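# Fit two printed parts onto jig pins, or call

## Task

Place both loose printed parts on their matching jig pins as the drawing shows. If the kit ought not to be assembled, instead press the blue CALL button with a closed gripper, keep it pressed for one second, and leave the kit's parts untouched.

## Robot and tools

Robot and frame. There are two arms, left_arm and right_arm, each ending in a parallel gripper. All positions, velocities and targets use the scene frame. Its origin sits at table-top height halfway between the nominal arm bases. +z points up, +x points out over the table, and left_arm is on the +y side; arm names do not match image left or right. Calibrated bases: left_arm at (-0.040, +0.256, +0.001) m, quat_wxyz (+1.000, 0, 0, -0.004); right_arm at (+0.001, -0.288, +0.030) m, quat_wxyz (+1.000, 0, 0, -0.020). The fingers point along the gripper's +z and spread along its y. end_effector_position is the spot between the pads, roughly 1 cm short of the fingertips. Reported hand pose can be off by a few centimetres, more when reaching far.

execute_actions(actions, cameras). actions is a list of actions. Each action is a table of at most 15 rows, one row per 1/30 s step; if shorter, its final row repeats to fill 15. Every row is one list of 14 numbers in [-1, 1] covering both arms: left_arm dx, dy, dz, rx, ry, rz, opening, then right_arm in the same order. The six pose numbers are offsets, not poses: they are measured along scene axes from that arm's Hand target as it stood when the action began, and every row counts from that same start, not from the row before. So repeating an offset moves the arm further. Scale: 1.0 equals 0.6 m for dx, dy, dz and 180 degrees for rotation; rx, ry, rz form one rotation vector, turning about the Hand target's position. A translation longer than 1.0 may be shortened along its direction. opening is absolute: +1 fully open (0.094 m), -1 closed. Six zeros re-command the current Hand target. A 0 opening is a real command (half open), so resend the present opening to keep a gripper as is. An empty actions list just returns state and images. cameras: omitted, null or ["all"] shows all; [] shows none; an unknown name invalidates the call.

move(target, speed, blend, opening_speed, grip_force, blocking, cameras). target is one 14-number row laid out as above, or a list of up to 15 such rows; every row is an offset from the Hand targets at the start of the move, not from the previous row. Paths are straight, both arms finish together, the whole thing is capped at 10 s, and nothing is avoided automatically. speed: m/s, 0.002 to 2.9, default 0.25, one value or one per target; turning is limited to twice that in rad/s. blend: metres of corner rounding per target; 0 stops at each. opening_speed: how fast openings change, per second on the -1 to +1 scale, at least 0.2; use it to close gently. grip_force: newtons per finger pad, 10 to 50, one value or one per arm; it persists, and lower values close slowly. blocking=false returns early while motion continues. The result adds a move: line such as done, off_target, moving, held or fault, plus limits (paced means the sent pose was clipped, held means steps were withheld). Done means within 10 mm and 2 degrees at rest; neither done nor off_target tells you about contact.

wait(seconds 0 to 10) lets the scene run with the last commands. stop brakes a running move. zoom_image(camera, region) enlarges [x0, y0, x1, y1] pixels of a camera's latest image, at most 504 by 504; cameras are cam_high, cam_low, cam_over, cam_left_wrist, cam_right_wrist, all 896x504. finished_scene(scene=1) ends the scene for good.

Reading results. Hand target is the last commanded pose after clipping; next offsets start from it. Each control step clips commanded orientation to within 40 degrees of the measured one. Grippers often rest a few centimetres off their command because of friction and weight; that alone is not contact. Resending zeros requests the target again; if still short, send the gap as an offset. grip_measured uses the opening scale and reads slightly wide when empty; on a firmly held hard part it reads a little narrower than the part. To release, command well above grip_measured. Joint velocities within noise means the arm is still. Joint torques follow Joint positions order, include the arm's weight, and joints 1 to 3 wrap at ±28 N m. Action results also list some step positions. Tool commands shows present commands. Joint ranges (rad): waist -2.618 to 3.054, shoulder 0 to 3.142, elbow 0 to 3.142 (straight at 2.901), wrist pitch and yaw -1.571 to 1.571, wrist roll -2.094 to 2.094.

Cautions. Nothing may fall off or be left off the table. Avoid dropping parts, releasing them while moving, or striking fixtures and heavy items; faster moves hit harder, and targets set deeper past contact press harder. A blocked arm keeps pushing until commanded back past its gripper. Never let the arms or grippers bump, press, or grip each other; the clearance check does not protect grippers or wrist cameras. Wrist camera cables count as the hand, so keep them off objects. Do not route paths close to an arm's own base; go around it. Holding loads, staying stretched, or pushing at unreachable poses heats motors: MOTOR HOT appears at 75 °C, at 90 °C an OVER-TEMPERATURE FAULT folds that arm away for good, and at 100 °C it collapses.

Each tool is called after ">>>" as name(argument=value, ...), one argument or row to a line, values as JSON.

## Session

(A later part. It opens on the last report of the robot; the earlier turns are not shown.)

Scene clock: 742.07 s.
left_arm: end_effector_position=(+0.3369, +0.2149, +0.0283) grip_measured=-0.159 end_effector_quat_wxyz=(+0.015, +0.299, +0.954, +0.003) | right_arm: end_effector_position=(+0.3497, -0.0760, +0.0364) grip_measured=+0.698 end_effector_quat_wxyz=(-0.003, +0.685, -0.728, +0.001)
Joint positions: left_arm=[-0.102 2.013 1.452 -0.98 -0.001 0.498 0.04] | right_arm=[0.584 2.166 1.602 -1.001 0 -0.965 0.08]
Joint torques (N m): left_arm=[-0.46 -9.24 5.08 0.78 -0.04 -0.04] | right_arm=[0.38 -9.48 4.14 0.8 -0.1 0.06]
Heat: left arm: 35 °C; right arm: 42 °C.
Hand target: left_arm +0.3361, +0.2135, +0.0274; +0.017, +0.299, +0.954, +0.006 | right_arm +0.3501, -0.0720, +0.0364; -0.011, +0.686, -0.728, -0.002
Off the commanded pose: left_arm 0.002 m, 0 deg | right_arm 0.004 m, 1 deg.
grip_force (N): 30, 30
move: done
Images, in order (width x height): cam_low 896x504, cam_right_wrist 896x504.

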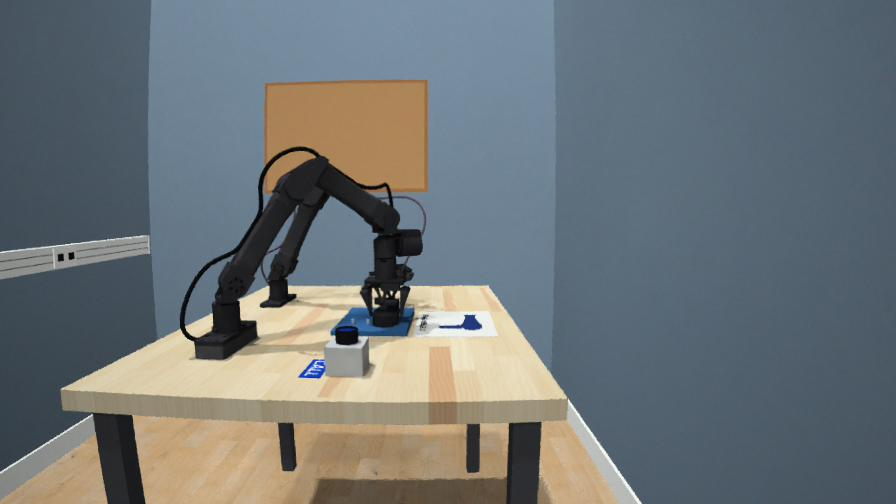

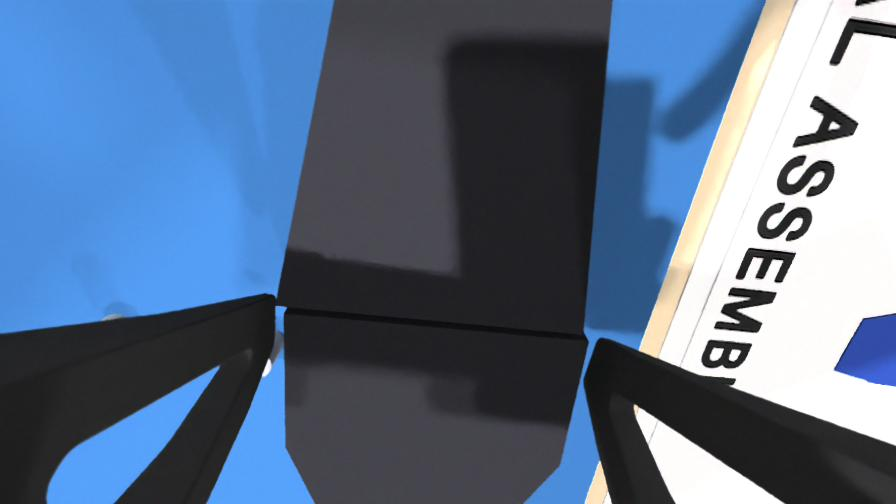

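>>> execute_actions(
  actions=[
    [[0,0,0,0,0,0,-0.5,0,0,0.0283,0,0,0,0.7],[0,0,0,0,0,0,-0.5,0,0,-0.0243,0,0,0,0.7],[0,0,0,0,0,0,-0.5,0,0,0.031,0,0,0,0.7],[0,0,0,0,0,0,-0.5,0,0,-0.0207,0,0,0,0.7],[0,0,0,0,0,0,-0.5,0,0,0.0317,0,0,0,0.7],[0,0,0,0,0,0,-0.5,0,0,-0.016,0,0,0,0.7],[0,0,0,0,0,0,-0.5,0,0,0.0323,0,0,0,0.7],[0,0,0,0,0,0,-0.5,0,0,-0.0113,0,0,0,0.7],[0,0,0,0,0,0,-0.5,0,0,0.033,0,0,0,0.7],[0,0,0,0,0,0,-0.5,0,0,-0.0067,0,0,0,0.7],[0,0,0,0,0,0,-0.5,0,0,0.0327,0,0,0,0.7],[0,0,0,0,0,0,-0.5,0,0,0.001,0,0,0,0.7],[0,0,0,0,0,0,-0.5,0,0,0.0273,0,0,0,0.7],[0,0,0,0,0,0,-0.5,0,0,0.0137,0,0,0,0.7],[0,0,0,0,0,0,-0.5,0,0,0.02,0,0,0,0.7]],
    [[0,0,0,0,0,0,-0.5,0,0,0.0283,0,0,0,0.7],[0,0,0,0,0,0,-0.5,0,0,-0.0243,0,0,0,0.7],[0,0,0,0,0,0,-0.5,0,0,0.031,0,0,0,0.7],[0,0,0,0,0,0,-0.5,0,0,-0.0207,0,0,0,0.7],[0,0,0,0,0,0,-0.5,0,0,0.0317,0,0,0,0.7],[0,0,0,0,0,0,-0.5,0,0,-0.016,0,0,0,0.7],[0,0,0,0,0,0,-0.5,0,0,0.0323,0,0,0,0.7],[0,0,0,0,0,0,-0.5,0,0,-0.0113,0,0,0,0.7],[0,0,0,0,0,0,-0.5,0,0,0.033,0,0,0,0.7],[0,0,0,0,0,0,-0.5,0,0,-0.0067,0,0,0,0.7],[0,0,0,0,0,0,-0.5,0,0,0.0327,0,0,0,0.7],[0,0,0,0,0,0,-0.5,0,0,0.001,0,0,0,0.7],[0,0,0,0,0,0,-0.5,0,0,0.0273,0,0,0,0.7],[0,0,0,0,0,0,-0.5,0,0,0.0137,0,0,0,0.7],[0,0,0,0,0,0,-0.5,0,0,0.02,0,0,0,0.7]],
  ],
  cameras=["cam_right_wrist"],
)

Scene clock: 753.17 s.
left_arm: end_effector_position=(+0.3369, +0.2149, +0.0283) grip_measured=-0.159 end_effector_quat_wxyz=(+0.015, +0.299, +0.954, +0.003) | right_arm: end_effector_position=(+0.3476, -0.0773, +0.0445) grip_measured=+0.698 end_effector_quat_wxyz=(+0.006, +0.685, -0.728, -0.001)
Joint positions: left_arm=[-0.102 2.013 1.452 -0.98 -0.001 0.498 0.04] | right_arm=[0.584 2.164 1.633 -1.052 0 -0.965 0.08]
Joint torques (N m): left_arm=[-0.44 -9.24 5.11 0.78 -0.04 -0.03] | right_arm=[0.28 -11.51 5.94 0.36 -0.09 0.06]
Heat: left arm: 35 °C; right arm: 42 °C.
Hand target: left_arm +0.3361, +0.2135, +0.0274; +0.017, +0.299, +0.954, +0.006 | right_arm +0.3500, -0.0721, +0.0604; -0.011, +0.686, -0.728, -0.002
Off the commanded pose: left_arm 0.002 m, 0 deg | right_arm 0.017 m, 2 deg.
grip_force (N): 30, 30
Step readings (end_effector_position of left_arm | right_arm):
0: (+0.3369, +0.2149, +0.0283) | (+0.3497, -0.0760, +0.0364)
1: (+0.3369, +0.2149, +0.0283) | (+0.3494, -0.0762, +0.0365)
2: (+0.3369, +0.2149, +0.0283) | (+0.3492, -0.0764, +0.0353)
4: (+0.3369, +0.2149, +0.0283) | (+0.3481, -0.0770, +0.0339)
8: (+0.3369, +0.2149, +0.0283) | (+0.3472, -0.0776, +0.0341)
15: (+0.3369, +0.2149, +0.0283) | (+0.3481, -0.0770, +0.0364)
16: (+0.3369, +0.2149, +0.0283) | (+0.3478, -0.0772, +0.0374)
17: (+0.3369, +0.2149, +0.0283) | (+0.3476, -0.0773, +0.0375)
19: (+0.3369, +0.2149, +0.0283) | (+0.3481, -0.0770, +0.0388)
23: (+0.3369, +0.2149, +0.0283) | (+0.3484, -0.0768, +0.0417)
30: (+0.3369, +0.2149, +0.0283) | (+0.3483, -0.0769, +0.0445)
Images, in order (width x height): cam_right_wrist 896x504.

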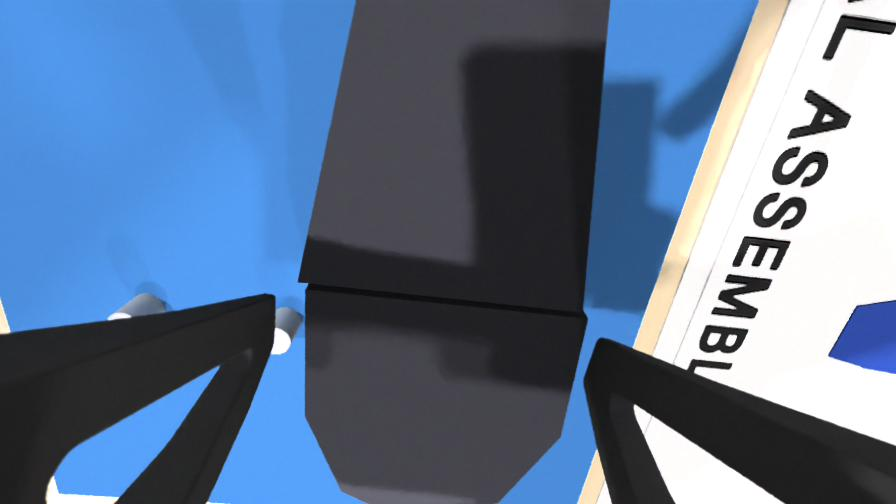

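>>> execute_actions(
  actions=[
    [[0,0,0,0,0,0,-0.5,0,0,0.03,0,0,0,0.7],[0,0,0,0,0,0,-0.5,0,0,-0.02,0,0,0,0.7],[0,0,0,0,0,0,-0.5,0,0,0.034,0,0,0,0.7],[0,0,0,0,0,0,-0.5,0,0,-0.016,0,0,0,0.7],[0,0,0,0,0,0,-0.5,0,0,0.036,0,0,0,0.7],[0,0,0,0,0,0,-0.5,0,0,-0.01,0,0,0,0.7],[0,0,0,0,0,0,-0.5,0,0,0.038,0,0,0,0.7],[0,0,0,0,0,0,-0.5,0,0,-0.003,0,0,0,0.7],[0,0,0,0,0,0,-0.5,0,0,0.041,0,0,0,0.7],[0,0,0,0,0,0,-0.5,0,0,0.005,0,0,0,0.7],[0,0,0,0,0,0,-0.5,0,0,0.042,0,0,0,0.7],[0,0,0,0,0,0,-0.5,0,0,0.015,0,0,0,0.7],[0,0,0,0,0,0,-0.5,0,0,0.037,0,0,0,0.7],[0,0,0,0,0,0,-0.5,0,0,0.03,0,0,0,0.7],[0,0,0,0,0,0,-0.5,0,0,0.03,0,0,0,0.7]],
  ],
  cameras=["cam_right_wrist"],
)

Scene clock: 758.13 s.
left_arm: end_effector_position=(+0.3369, +0.2149, +0.0283) grip_measured=-0.159 end_effector_quat_wxyz=(+0.015, +0.299, +0.954, +0.003) | right_arm: end_effector_position=(+0.3462, -0.0782, +0.0573) grip_measured=+0.698 end_effector_quat_wxyz=(+0.013, +0.685, -0.728, -0.002)
Joint positions: left_arm=[-0.102 2.013 1.452 -0.98 -0.001 0.498 0.04] | right_arm=[0.584 2.158 1.676 -1.115 0 -0.965 0.08]
Joint torques (N m): left_arm=[-0.44 -9.24 5.08 0.78 -0.03 -0.04] | right_arm=[0.38 -12.21 6.13 0.36 -0.11 0.04]
Heat: left arm: 35 °C; right arm: 42 °C.
Hand target: left_arm +0.3361, +0.2135, +0.0274; +0.017, +0.299, +0.954, +0.006 | right_arm +0.3501, -0.0720, +0.0783; -0.011, +0.686, -0.728, -0.002
Off the commanded pose: left_arm 0.002 m, 0 deg | right_arm 0.022 m, 3 deg.
grip_force (N): 30, 30
Step readings (end_effector_position of left_arm | right_arm):
0: (+0.3369, +0.2149, +0.0283) | (+0.3475, -0.0774, +0.0445)
1: (+0.3369, +0.2149, +0.0283) | (+0.3473, -0.0775, +0.0456)
2: (+0.3369, +0.2149, +0.0283) | (+0.3469, -0.0777, +0.0458)
4: (+0.3369, +0.2149, +0.0283) | (+0.3475, -0.0774, +0.0481)
8: (+0.3369, +0.2149, +0.0283) | (+0.3486, -0.0767, +0.0524)
15: (+0.3369, +0.2149, +0.0283) | (+0.3480, -0.0770, +0.0573)
Images, in order (width x height): cam_right_wrist 896x504.

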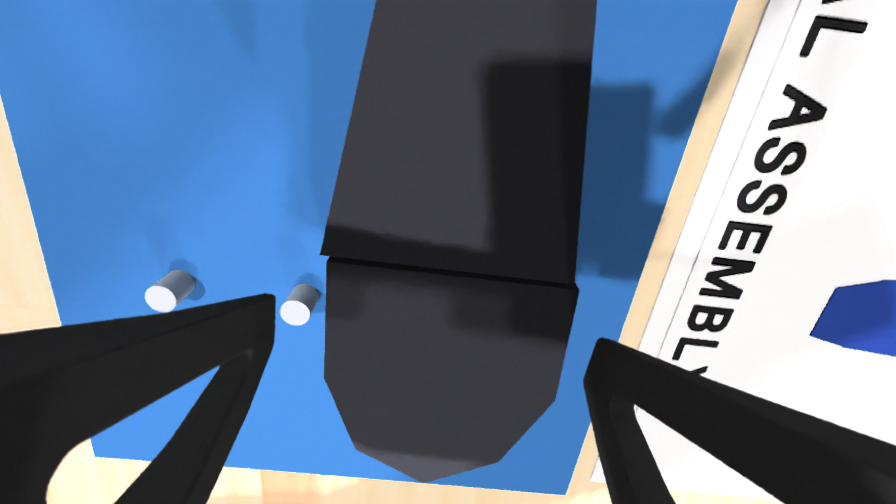

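>>> move(
  target=[
    [0, 0, 0.1, 0, 0, 0, -0.5, 0, 0, 0.1, 0, 0, 0, 0.7],
    [0, 0, 0.1, 0, 0, 0, -0.5, -0.2168, -0.43, 0.2363, 0, 0, 0, 0.7],
  ],
  speed=[0.1, 0.3],
  blend=[0.02, 0],
)

>>> zoom_image(
  camera="cam_over",
  region=[360, 270, 660, 490],
)

>>> zoom_image(
  camera="cam_low",
  region=[320, 280, 500, 390],
)

Scene clock: 779.30 s.
left_arm: end_effector_position=(+0.3329, +0.2153, +0.0712) grip_measured=-0.159 end_effector_quat_wxyz=(-0.001, +0.299, +0.954, +0.000) | right_arm: end_effector_position=(+0.2242, -0.3339, +0.2143) grip_measured=+0.698 end_effector_quat_wxyz=(-0.001, +0.685, -0.729, +0.003)
Joint positions: left_arm=[-0.102 1.988 1.591 -1.175 -0.001 0.498 0.04] | right_arm=[-0.165 1.421 1.403 -1.546 0.002 -1.712 0.08]
Joint torques (N m): left_arm=[-0.43 -11.14 7.68 0.44 -0.04 -0.04] | right_arm=[-0.4 -4.68 5.27 0.29 -0.22 -0.06]
Heat: left arm: 35 °C; right arm: 43 °C.
Hand target: left_arm +0.3362, +0.2135, +0.0874; +0.017, +0.299, +0.954, +0.006 | right_arm +0.2199, -0.3301, +0.2202; -0.011, +0.685, -0.728, -0.002
Off the commanded pose: left_arm 0.017 m, 2 deg | right_arm 0.008 m, 1 deg.
grip_force (N): 30, 30
move: off_target (left_arm)

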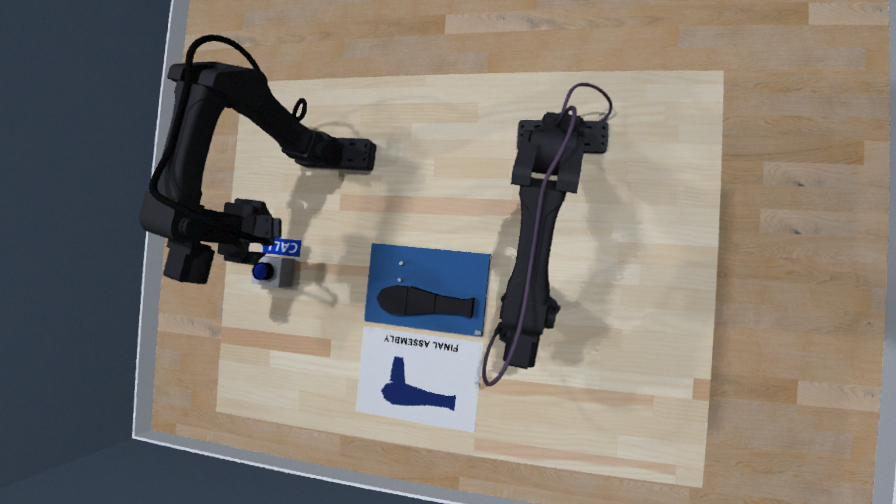

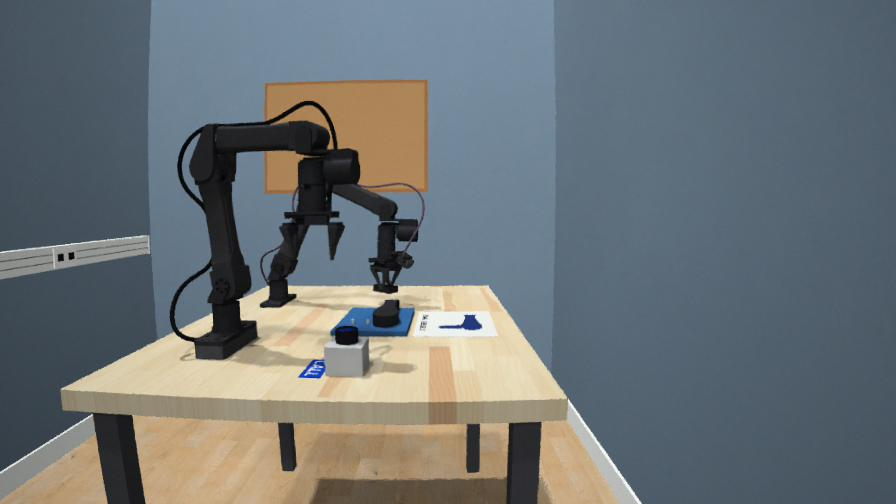

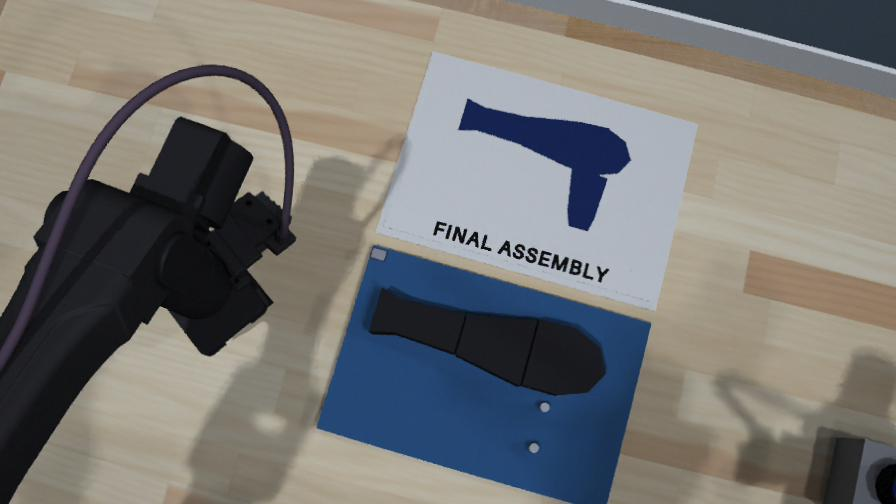

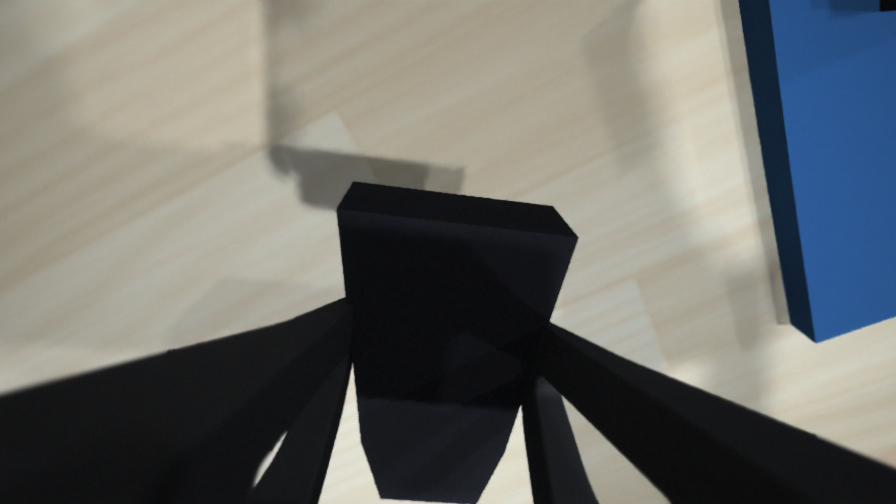

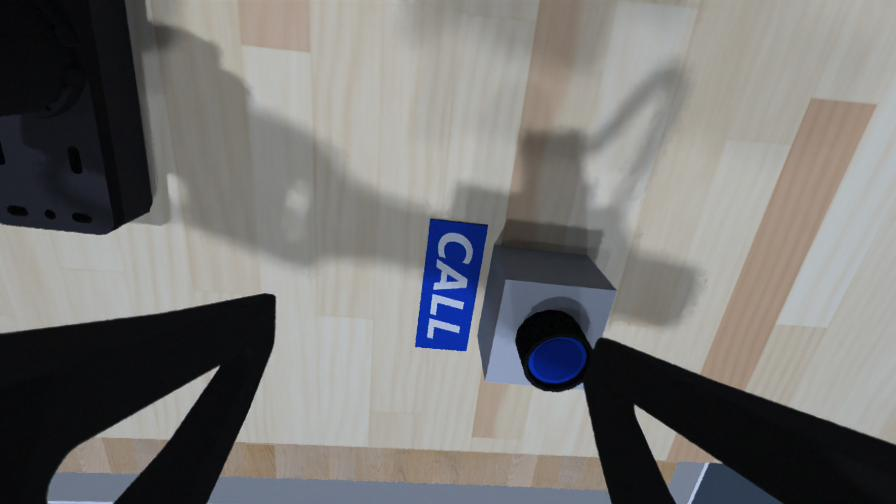

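Scaled by 1.680 from the camera's 896x504 image, which has a finer 1280x720 frame.

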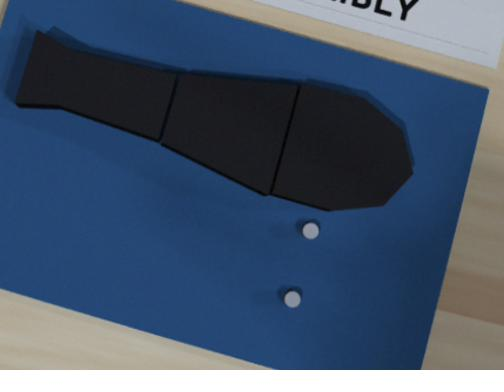

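Scaled by 2.800 from the camera's 896x504 image, which has a finer 1280x720 frame.

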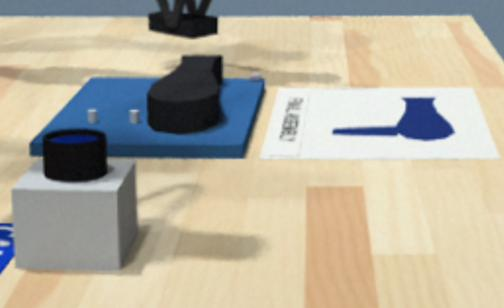

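>>> move(
  target=[
    [0, 0, 0.0543, 0, 0, 0, -0.5, 0, 0, 0, 0, 0, 0, 0.7],
    [-0.0725, -0.5067, 0.0377, -0.0037, 0.0109, 0.185, -0.5, 0, 0, 0, 0, 0, 0, 0.7],
  ],
  speed=[0.12, 0.22],
  blend=[0.02, 0],
)

>>> zoom_image(
  camera="cam_left_wrist",
  region=[250, 0, 750, 380],
)

Scene clock: 796.03 s.
left_arm: end_effector_position=(+0.2907, -0.0919, +0.1200) grip_measured=-0.159 end_effector_quat_wxyz=(+0.028, +0.020, +0.999, -0.028) | right_arm: end_effector_position=(+0.2242, -0.3339, +0.2143) grip_measured=+0.698 end_effector_quat_wxyz=(-0.001, +0.685, -0.729, +0.003)
Joint positions: left_arm=[-0.803 2.433 2.509 -1.567 -0.001 -0.772 0.04] | right_arm=[-0.165 1.421 1.403 -1.546 0.002 -1.712 0.08]
Joint torques (N m): left_arm=[0.44 -9.21 7.88 0.6 0.02 -0.03] | right_arm=[-0.36 -4.71 5.48 0.34 -0.22 -0.03]
Heat: left arm: 34 °C; right arm: 42 °C.
Hand target: left_arm +0.2926, -0.0906, +0.1100; +0.000, +0.014, +1.000, +0.000 | right_arm +0.2199, -0.3301, +0.2202; -0.011, +0.685, -0.728, -0.002
Off the commanded pose: left_arm 0.010 m, 5 deg | right_arm 0.008 m, 1 deg.
joint sent to its limit (left arm) — joint 4 (wrist pitch), lower limit. The joint targets are off in orientation, not in position.
grip_force (N): 30, 30
move: off_target (left_arm); blend cut to 0.0164 m at target 1

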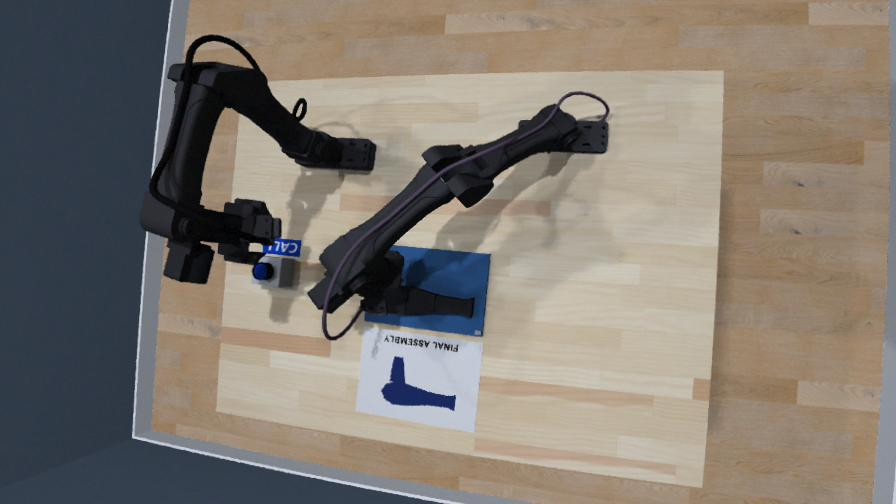

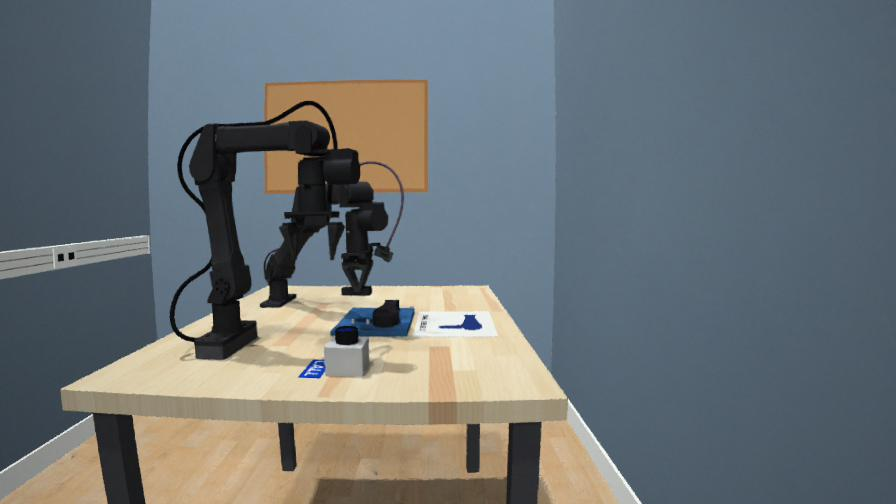

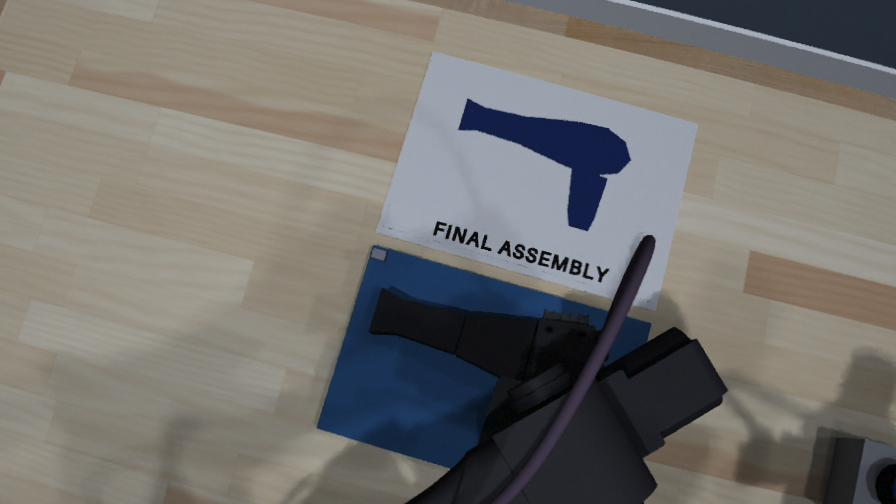

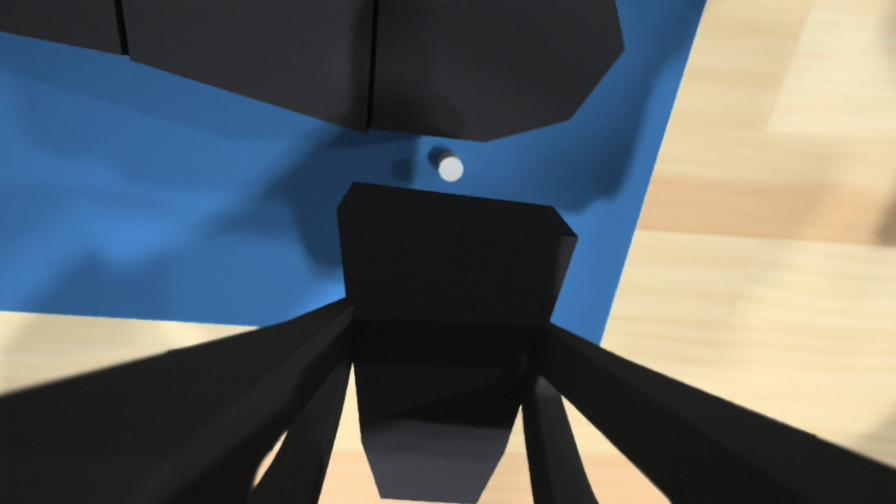

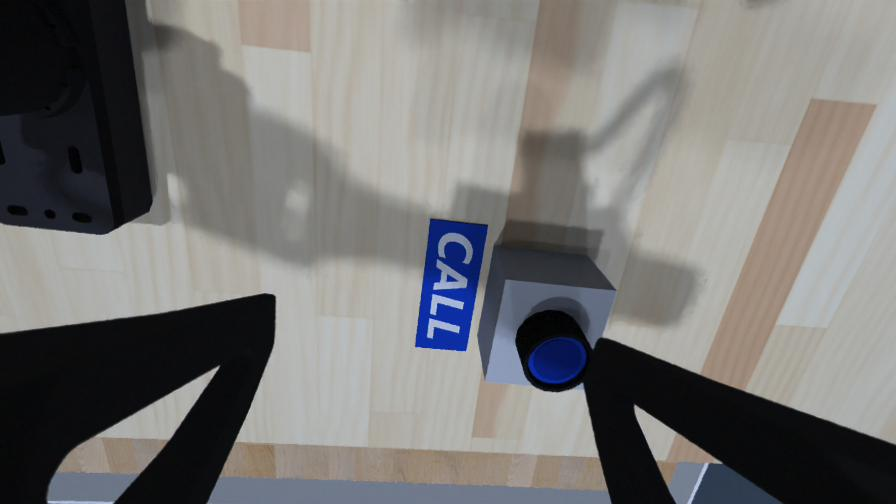

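Scaled by 1.008 from the camera's 896x504 image, which has a finer 1280x720 frame.

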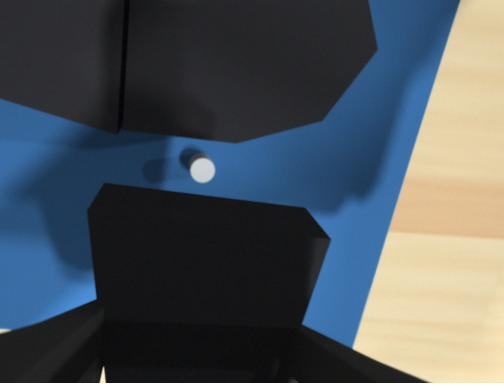

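>>> zoom_image(
  camera="cam_left_wrist",
  region=[320, 160, 470, 260],
)

>>> zoom_image(
  camera="cam_left_wrist",
  region=[460, 160, 610, 260],
)

>>> zoom_image(
  camera="cam_left_wrist",
  region=[330, 80, 530, 220],
)

>>> zoom_image(
  camera="cam_left_wrist",
  region=[320, 300, 580, 504],
)

Scaled by 3.360 from the camera's 896x504 image, which has a finer 1280x720 frame.

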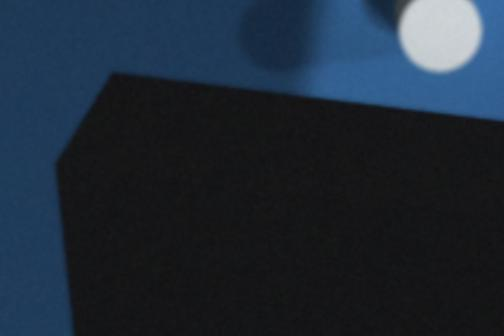

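Scaled by 3.360 from the camera's 896x504 image, which has a finer 1280x720 frame.

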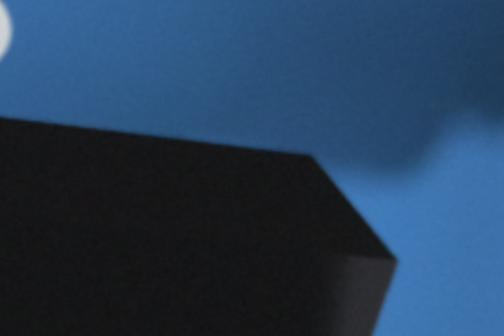

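Scaled by 2.520 from the camera's 896x504 image, which has a finer 1280x720 frame.

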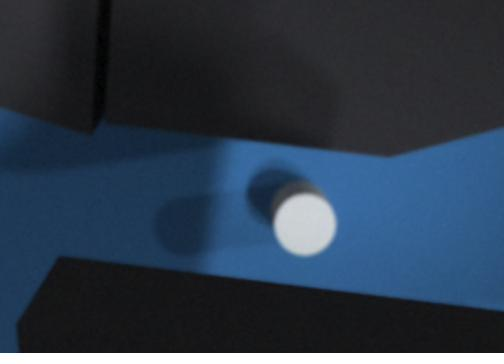

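Scaled by 1.938 from the camera's 896x504 image, which has a finer 1280x720 frame.

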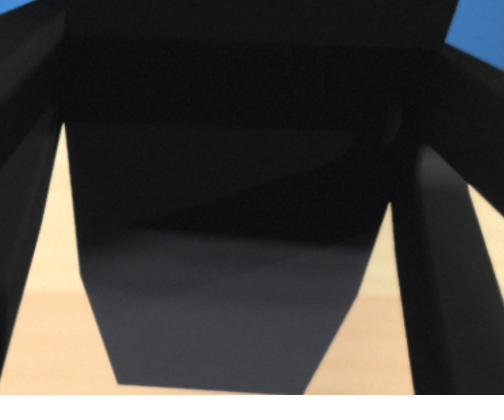

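>>> move(
  target=[0.0032, -0.0082, -0.08, 0, 0, 0.0078, -0.5, 0, 0, 0, 0, 0, 0, 0.7],
  speed=0.08,
  cameras=["cam_left_wrist"],
)

>>> zoom_image(
  camera="cam_left_wrist",
  region=[300, 100, 620, 280],
)

Scene clock: 836.60 s.
left_arm: end_effector_position=(+0.2936, -0.0950, +0.0788) grip_measured=-0.159 end_effector_quat_wxyz=(+0.009, +0.006, +1.000, -0.009) | right_arm: end_effector_position=(+0.2242, -0.3339, +0.2143) grip_measured=+0.698 end_effector_quat_wxyz=(-0.001, +0.685, -0.729, +0.003)
Joint positions: left_arm=[-0.803 2.496 2.459 -1.507 -0.001 -0.801 0.04] | right_arm=[-0.165 1.421 1.403 -1.546 0.002 -1.712 0.08]
Joint torques (N m): left_arm=[0.14 -9.59 5.97 0.76 0.03 -0.06] | right_arm=[-0.55 -4.81 5.33 0.35 -0.17 -0.08]
Heat: left arm: 36 °C; right arm: 41 °C.
Hand target: left_arm +0.2945, -0.0955, +0.0621; +0.000, +0.001, +1.000, +0.000 | right_arm +0.2199, -0.3301, +0.2202; -0.011, +0.685, -0.728, -0.002
Off the commanded pose: left_arm 0.017 m, 2 deg | right_arm 0.008 m, 1 deg.
grip_force (N): 30, 30
move: off_target (left_arm)
Images, in order (width x height): cam_left_wrist 896x504.

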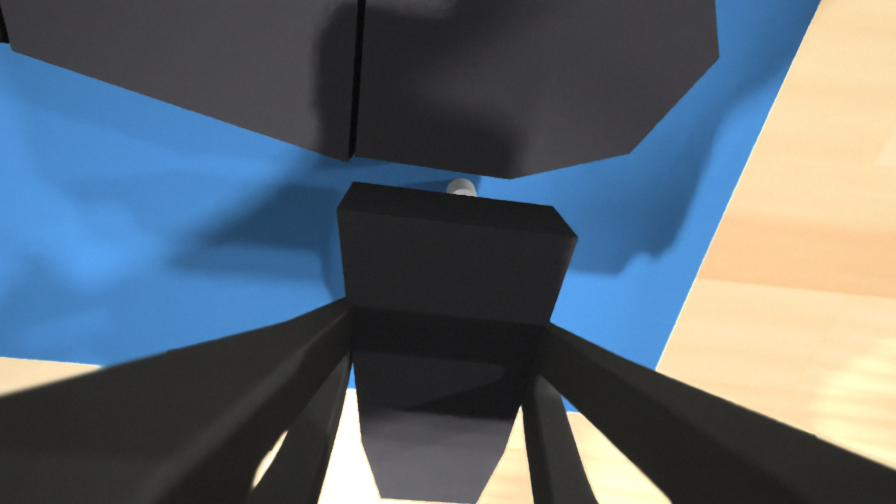

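Scaled by 1.575 from the camera's 896x504 image, which has a finer 1280x720 frame.

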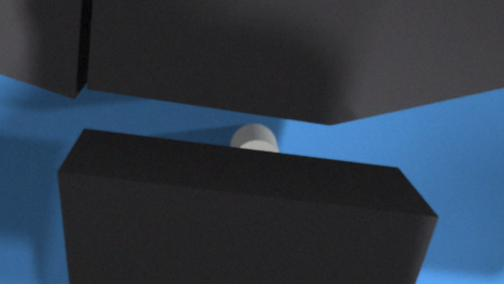

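>>> execute_actions(
  actions=[],
  cameras=["cam_left_wrist", "cam_over"],
)

Scene clock: 855.10 s.
left_arm: end_effector_position=(+0.2937, -0.0951, +0.0788) grip_measured=-0.159 end_effector_quat_wxyz=(+0.010, +0.006, +1.000, -0.009) | right_arm: end_effector_position=(+0.2242, -0.3339, +0.2143) grip_measured=+0.698 end_effector_quat_wxyz=(-0.001, +0.685, -0.729, +0.003)
Joint positions: left_arm=[-0.803 2.496 2.459 -1.507 -0.001 -0.801 0.04] | right_arm=[-0.165 1.421 1.403 -1.546 0.002 -1.712 0.08]
Joint velocities: within noise
Joint torques (N m): left_arm=[0.14 -9.58 6 0.75 0.03 -0.05] | right_arm=[-0.49 -4.71 5.3 0.35 -0.23 -0.04]
Heat: left arm: 35 °C; right arm: 41 °C.
Hand target: left_arm +0.2945, -0.0955, +0.0621; +0.000, +0.001, +1.000, +0.000 | right_arm +0.2199, -0.3301, +0.2202; -0.011, +0.685, -0.728, -0.002
Tool commands: left_gripper/opening=-0.5 right_gripper/opening=+0.7
Off the commanded pose: left_arm 0.017 m, 2 deg | right_arm 0.008 m, 1 deg.
grip_force (N): 30, 30
Images, in order (width x height): cam_over 896x504, cam_left_wrist 896x504.

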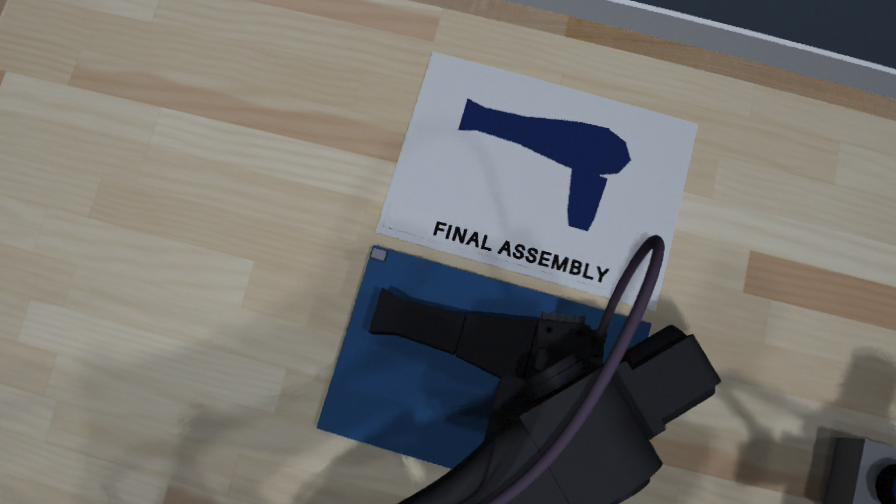

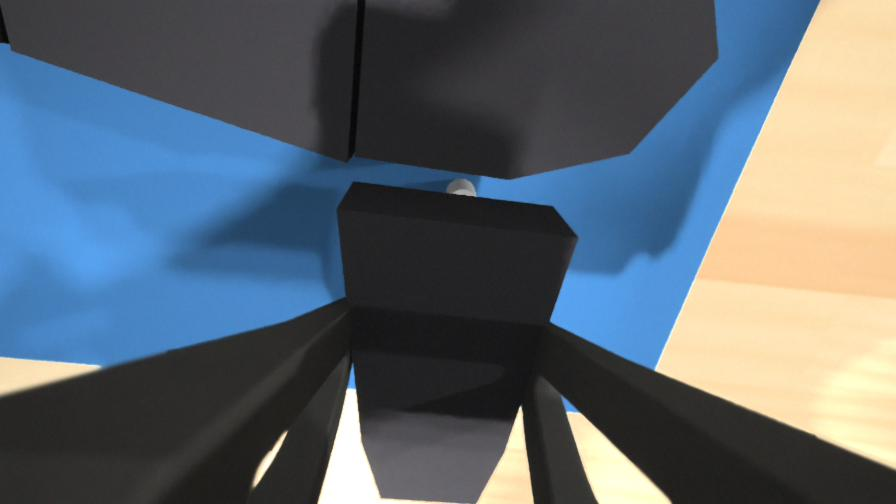

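>>> execute_actions(
  actions=[
    [[0.0,-0.004,0.027,0.0057,0.0064,0,-0.5,0,0,0,0,0,0,0.7],[0.0,-0.004,-0.027,0.0057,0.0064,0,-0.5,0,0,0,0,0,0,0.7],[0.0,-0.004,0.025,0.0057,0.0064,0,-0.5,0,0,0,0,0,0,0.7],[0.0,-0.004,-0.025,0.0057,0.0064,0,-0.5,0,0,0,0,0,0,0.7],[0.0,-0.004,0.022,0.0057,0.0064,0,-0.5,0,0,0,0,0,0,0.7],[0.0,-0.004,-0.022,0.0057,0.0064,0,-0.5,0,0,0,0,0,0,0.7],[0.0,-0.004,0.018,0.0057,0.0064,0,-0.5,0,0,0,0,0,0,0.7],[0.0,-0.004,-0.018,0.0057,0.0064,0,-0.5,0,0,0,0,0,0,0.7],[0.0,-0.004,0.014,0.0057,0.0064,0,-0.5,0,0,0,0,0,0,0.7],[0.0,-0.004,-0.014,0.0057,0.0064,0,-0.5,0,0,0,0,0,0,0.7],[0.0,-0.004,0.01,0.0057,0.0064,0,-0.5,0,0,0,0,0,0,0.7],[0.0,-0.004,-0.01,0.0057,0.0064,0,-0.5,0,0,0,0,0,0,0.7],[0.0,-0.004,0.006,0.0057,0.0064,0,-0.5,0,0,0,0,0,0,0.7],[0.0,-0.004,-0.003,0.0057,0.0064,0,-0.5,0,0,0,0,0,0,0.7],[0.0,-0.004,0.0,0.0057,0.0064,0,-0.5,0,0,0,0,0,0,0.7]],
  ],
  cameras=["cam_left_wrist"],
)

Scene clock: 865.20 s.
left_arm: end_effector_position=(+0.2964, -0.0980, +0.0746) grip_measured=-0.159 end_effector_quat_wxyz=(+0.004, +0.004, +1.000, -0.003) | right_arm: end_effector_position=(+0.2242, -0.3339, +0.2143) grip_measured=+0.698 end_effector_quat_wxyz=(-0.001, +0.685, -0.729, +0.003)
Joint positions: left_arm=[-0.803 2.564 2.57 -1.566 -0.001 -0.804 0.04] | right_arm=[-0.165 1.421 1.403 -1.546 0.002 -1.712 0.08]
Joint torques (N m): left_arm=[-0.08 -9.55 7.91 0.44 0.05 -0.06] | right_arm=[-0.49 -4.68 5.15 0.37 -0.25 -0.07]
Heat: left arm: 35 °C; right arm: 41 °C.
Hand target: left_arm +0.2945, -0.0979, +0.0620; -0.010, +0.001, +1.000, +0.009 | right_arm +0.2199, -0.3301, +0.2202; -0.011, +0.685, -0.728, -0.002
Off the commanded pose: left_arm 0.013 m, 2 deg | right_arm 0.008 m, 1 deg.
joint sent to its limit (left arm) — joint 4 (wrist pitch), lower limit. The joint targets still meet the commanded pose.
grip_force (N): 30, 30
Step readings (end_effector_position of left_arm | right_arm):
0: (+0.2937, -0.0951, +0.0788) | (+0.2242, -0.3339, +0.2143)
1: (+0.2939, -0.0954, +0.0801) | (+0.2242, -0.3339, +0.2143)
2: (+0.2948, -0.0963, +0.0793) | (+0.2242, -0.3339, +0.2143)
4: (+0.2971, -0.0987, +0.0791) | (+0.2242, -0.3339, +0.2143)
8: (+0.2978, -0.0994, +0.0772) | (+0.2242, -0.3339, +0.2143)
15: (+0.2975, -0.0991, +0.0749) | (+0.2242, -0.3339, +0.2143)
Images, in order (width x height): cam_left_wrist 896x504.

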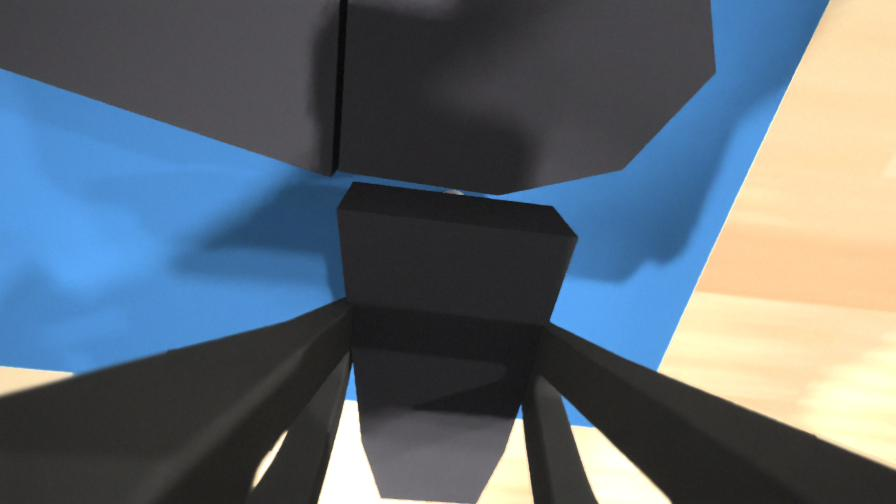

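>>> execute_actions(
  actions=[
    [[-0.003,0.0,0.025,0,0,0,-0.5,0,0,0,0,0,0,0.7],[-0.003,0.0,-0.029,0,0,0,-0.5,0,0,0,0,0,0,0.7],[-0.003,0.0,0.019,0,0,0,-0.5,0,0,0,0,0,0,0.7],[-0.003,0.0,-0.031,0,0,0,-0.5,0,0,0,0,0,0,0.7],[-0.003,0.0,0.014,0,0,0,-0.5,0,0,0,0,0,0,0.7],[-0.003,0.0,-0.032,0,0,0,-0.5,0,0,0,0,0,0,0.7],[-0.003,0.0,0.008,0,0,0,-0.5,0,0,0,0,0,0,0.7],[-0.003,0.0,-0.032,0,0,0,-0.5,0,0,0,0,0,0,0.7],[-0.003,0.0,0.002,0,0,0,-0.5,0,0,0,0,0,0,0.7],[-0.003,0.0,-0.03,0,0,0,-0.5,0,0,0,0,0,0,0.7],[-0.003,0.0,-0.006,0,0,0,-0.5,0,0,0,0,0,0,0.7],[-0.003,0.0,-0.028,0,0,0,-0.5,0,0,0,0,0,0,0.7],[-0.003,0.0,-0.014,0,0,0,-0.5,0,0,0,0,0,0,0.7],[-0.003,0.0,-0.023,0,0,0,-0.5,0,0,0,0,0,0,0.7],[-0.003,0.0,-0.02,0,0,0,-0.5,0,0,0,0,0,0,0.7]],
  ],
  cameras=["cam_left_wrist"],
)

Scene clock: 873.10 s.
left_arm: end_effector_position=(+0.2936, -0.0953, +0.0565) grip_measured=-0.159 end_effector_quat_wxyz=(-0.008, +0.003, +1.000, +0.008) | right_arm: end_effector_position=(+0.2242, -0.3339, +0.2143) grip_measured=+0.698 end_effector_quat_wxyz=(-0.001, +0.685, -0.729, +0.003)
Joint positions: left_arm=[-0.803 2.571 2.508 -1.531 0 -0.806 0.04] | right_arm=[-0.165 1.421 1.403 -1.546 0.002 -1.712 0.08]
Joint torques (N m): left_arm=[-0.31 -11.34 5.93 0.64 0.03 -0.05] | right_arm=[-0.4 -4.74 5.49 0.32 -0.24 -0.03]
Heat: left arm: 35 °C; right arm: 41 °C.
Hand target: left_arm +0.2927, -0.0979, +0.0501; -0.010, +0.001, +1.000, +0.009 | right_arm +0.2199, -0.3301, +0.2202; -0.011, +0.685, -0.728, -0.002
Off the commanded pose: left_arm 0.007 m, 0 deg | right_arm 0.008 m, 1 deg.
grip_force (N): 30, 30
Step readings (end_effector_position of left_arm | right_arm):
0: (+0.2964, -0.0979, +0.0746) | (+0.2242, -0.3339, +0.2143)
1: (+0.2964, -0.0979, +0.0746) | (+0.2242, -0.3339, +0.2143)
2: (+0.2960, -0.0975, +0.0712) | (+0.2242, -0.3339, +0.2143)
4: (+0.2946, -0.0961, +0.0661) | (+0.2242, -0.3339, +0.2143)
8: (+0.2924, -0.0938, +0.0589) | (+0.2242, -0.3339, +0.2143)
15: (+0.2935, -0.0951, +0.0565) | (+0.2242, -0.3339, +0.2143)
Images, in order (width x height): cam_left_wrist 896x504.

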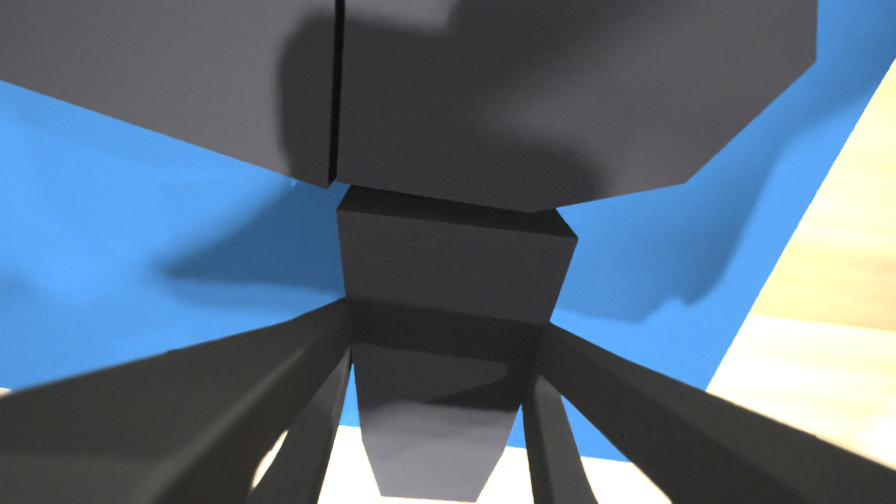

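>>> zoom_image(
  camera="cam_left_wrist",
  region=[300, 130, 600, 300],
)

Scaled by 1.680 from the camera's 896x504 image, which has a finer 1280x720 frame.

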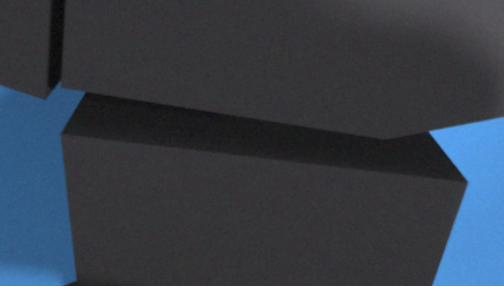

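>>> execute_actions(
  actions=[],
  cameras=["cam_low", "cam_high"],
)

>>> zoom_image(
  camera="cam_low",
  region=[300, 200, 600, 370],
)

Scene clock: 892.57 s.
left_arm: end_effector_position=(+0.2936, -0.0953, +0.0565) grip_measured=-0.159 end_effector_quat_wxyz=(-0.008, +0.003, +1.000, +0.008) | right_arm: end_effector_position=(+0.2242, -0.3339, +0.2143) grip_measured=+0.698 end_effector_quat_wxyz=(-0.001, +0.685, -0.729, +0.003)
Joint positions: left_arm=[-0.803 2.571 2.508 -1.531 0 -0.806 0.04] | right_arm=[-0.165 1.421 1.403 -1.546 0.002 -1.712 0.08]
Joint velocities: within noise
Joint torques (N m): left_arm=[-0.27 -11.43 5.9 0.65 0.04 -0.04] | right_arm=[-0.36 -4.75 5.38 0.37 -0.21 -0.03]
Heat: left arm: 35 °C; right arm: 41 °C.
Hand target: left_arm +0.2927, -0.0979, +0.0501; -0.010, +0.001, +1.000, +0.009 | right_arm +0.2199, -0.3301, +0.2202; -0.011, +0.685, -0.728, -0.002
Tool commands: left_gripper/opening=-0.5 right_gripper/opening=+0.7
Off the commanded pose: left_arm 0.007 m, 0 deg | right_arm 0.008 m, 1 deg.
grip_force (N): 30, 30
Images, in order (width x height): cam_high 896x504, cam_low 896x504.

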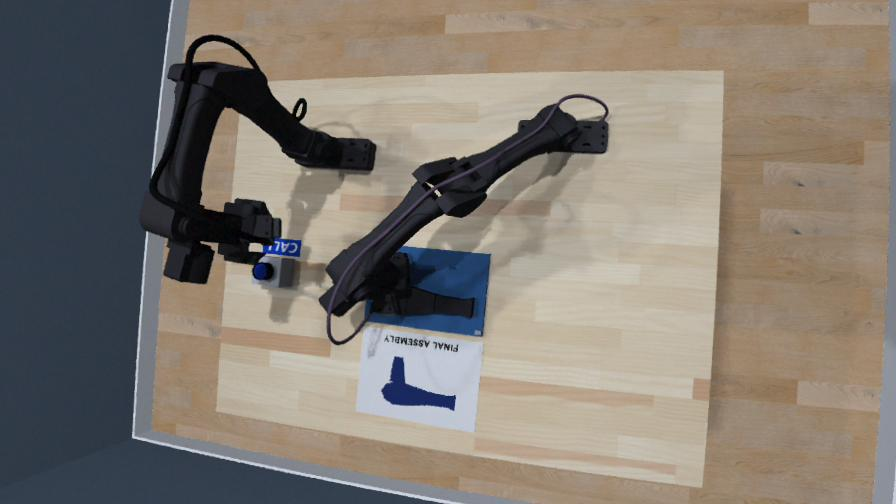

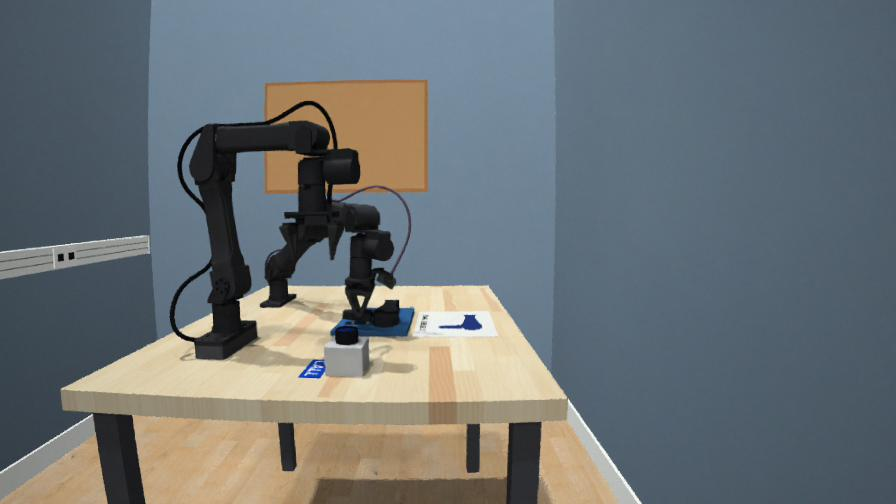

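Scaled by 1.680 from the camera's 896x504 image, which has a finer 1280x720 frame.

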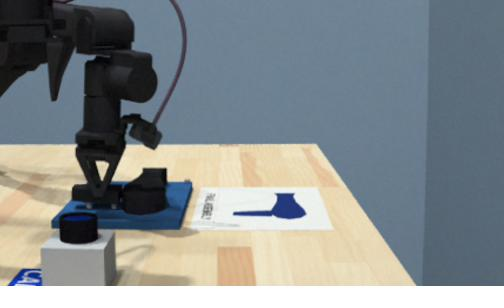

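>>> zoom_image(
  camera="cam_low",
  region=[320, 270, 440, 340],
)

Scaled by 4.200 from the camera's 896x504 image, which has a finer 1280x720 frame.

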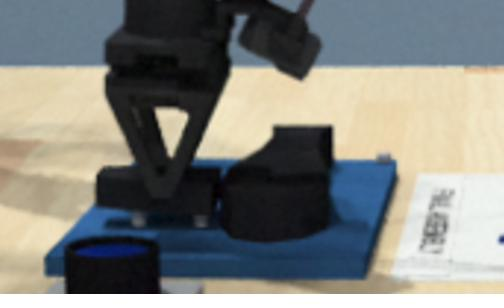

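>>> execute_actions(
  actions=[
    [[0.0055,-0.0055,0.021,-0.0051,-0.0032,-0.003,-0.5,0,0,0,0,0,0,0.7],[0.0055,-0.0055,-0.015,-0.0051,-0.0032,-0.003,-0.5,0,0,0,0,0,0,0.7],[0.0055,-0.0055,0.021,-0.0051,-0.0032,-0.003,-0.5,0,0,0,0,0,0,0.7],[0.0055,-0.0055,-0.015,-0.0051,-0.0032,-0.003,-0.5,0,0,0,0,0,0,0.7],[0.0055,-0.0055,0.019,-0.0051,-0.0032,-0.003,-0.5,0,0,0,0,0,0,0.7],[0.0055,-0.0055,-0.014,-0.0051,-0.0032,-0.003,-0.5,0,0,0,0,0,0,0.7],[0.0055,-0.0055,0.016,-0.0051,-0.0032,-0.003,-0.5,0,0,0,0,0,0,0.7],[0.0055,-0.0055,-0.012,-0.0051,-0.0032,-0.003,-0.5,0,0,0,0,0,0,0.7],[0.0055,-0.0055,0.013,-0.0051,-0.0032,-0.003,-0.5,0,0,0,0,0,0,0.7],[0.0055,-0.0055,-0.009,-0.0051,-0.0032,-0.003,-0.5,0,0,0,0,0,0,0.7],[0.0055,-0.0055,0.01,-0.0051,-0.0032,-0.003,-0.5,0,0,0,0,0,0,0.7],[0.0055,-0.0055,-0.006,-0.0051,-0.0032,-0.003,-0.5,0,0,0,0,0,0,0.7],[0.0055,-0.0055,0.006,-0.0051,-0.0032,-0.003,-0.5,0,0,0,0,0,0,0.7],[0.0055,-0.0055,-0.003,-0.0051,-0.0032,-0.003,-0.5,0,0,0,0,0,0,0.7],[0.0055,-0.0055,0.001,-0.0051,-0.0032,-0.003,-0.5,0,0,0,0,0,0,0.7]],
  ],
  cameras=["cam_left_wrist"],
)

>>> zoom_image(
  camera="cam_left_wrist",
  region=[300, 130, 600, 300],
)

Scene clock: 928.37 s.
left_arm: end_effector_position=(+0.2973, -0.0998, +0.0559) grip_measured=-0.159 end_effector_quat_wxyz=(-0.001, +0.003, +1.000, +0.000) | right_arm: end_effector_position=(+0.2242, -0.3339, +0.2143) grip_measured=+0.698 end_effector_quat_wxyz=(-0.001, +0.685, -0.729, +0.003)
Joint positions: left_arm=[-0.803 2.572 2.509 -1.509 0.002 -0.806 0.04] | right_arm=[-0.165 1.421 1.403 -1.546 0.002 -1.712 0.08]
Joint torques (N m): left_arm=[-0.16 -11.51 6.2 0.62 0.05 0.05] | right_arm=[-0.21 -4.7 5.38 0.37 -0.16 -0.04]
Heat: left arm: 34 °C; right arm: 40 °C.
Hand target: left_arm +0.2960, -0.1011, +0.0507; -0.005, +0.006, +1.000, +0.001 | right_arm +0.2199, -0.3301, +0.2202; -0.011, +0.685, -0.728, -0.002
Off the commanded pose: left_arm 0.006 m, 1 deg | right_arm 0.008 m, 1 deg.
grip_force (N): 30, 30
Step readings (end_effector_position of left_arm | right_arm):
0: (+0.2936, -0.0953, +0.0565) | (+0.2242, -0.3339, +0.2143)
1: (+0.2940, -0.0957, +0.0580) | (+0.2242, -0.3339, +0.2143)
2: (+0.2944, -0.0962, +0.0561) | (+0.2242, -0.3339, +0.2143)
4: (+0.2958, -0.0978, +0.0562) | (+0.2242, -0.3339, +0.2143)
8: (+0.2966, -0.0989, +0.0548) | (+0.2242, -0.3339, +0.2143)
15: (+0.2973, -0.0998, +0.0559) | (+0.2242, -0.3339, +0.2143)
Images, in order (width x height): cam_left_wrist 896x504.

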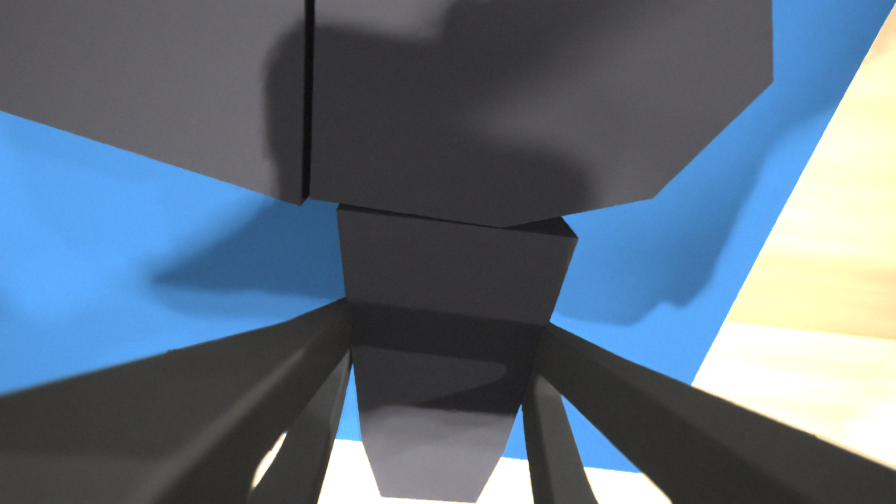

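Scaled by 1.680 from the camera's 896x504 image, which has a finer 1280x720 frame.

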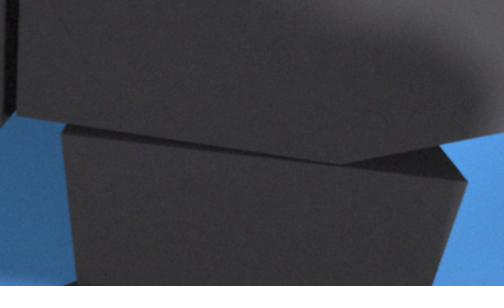

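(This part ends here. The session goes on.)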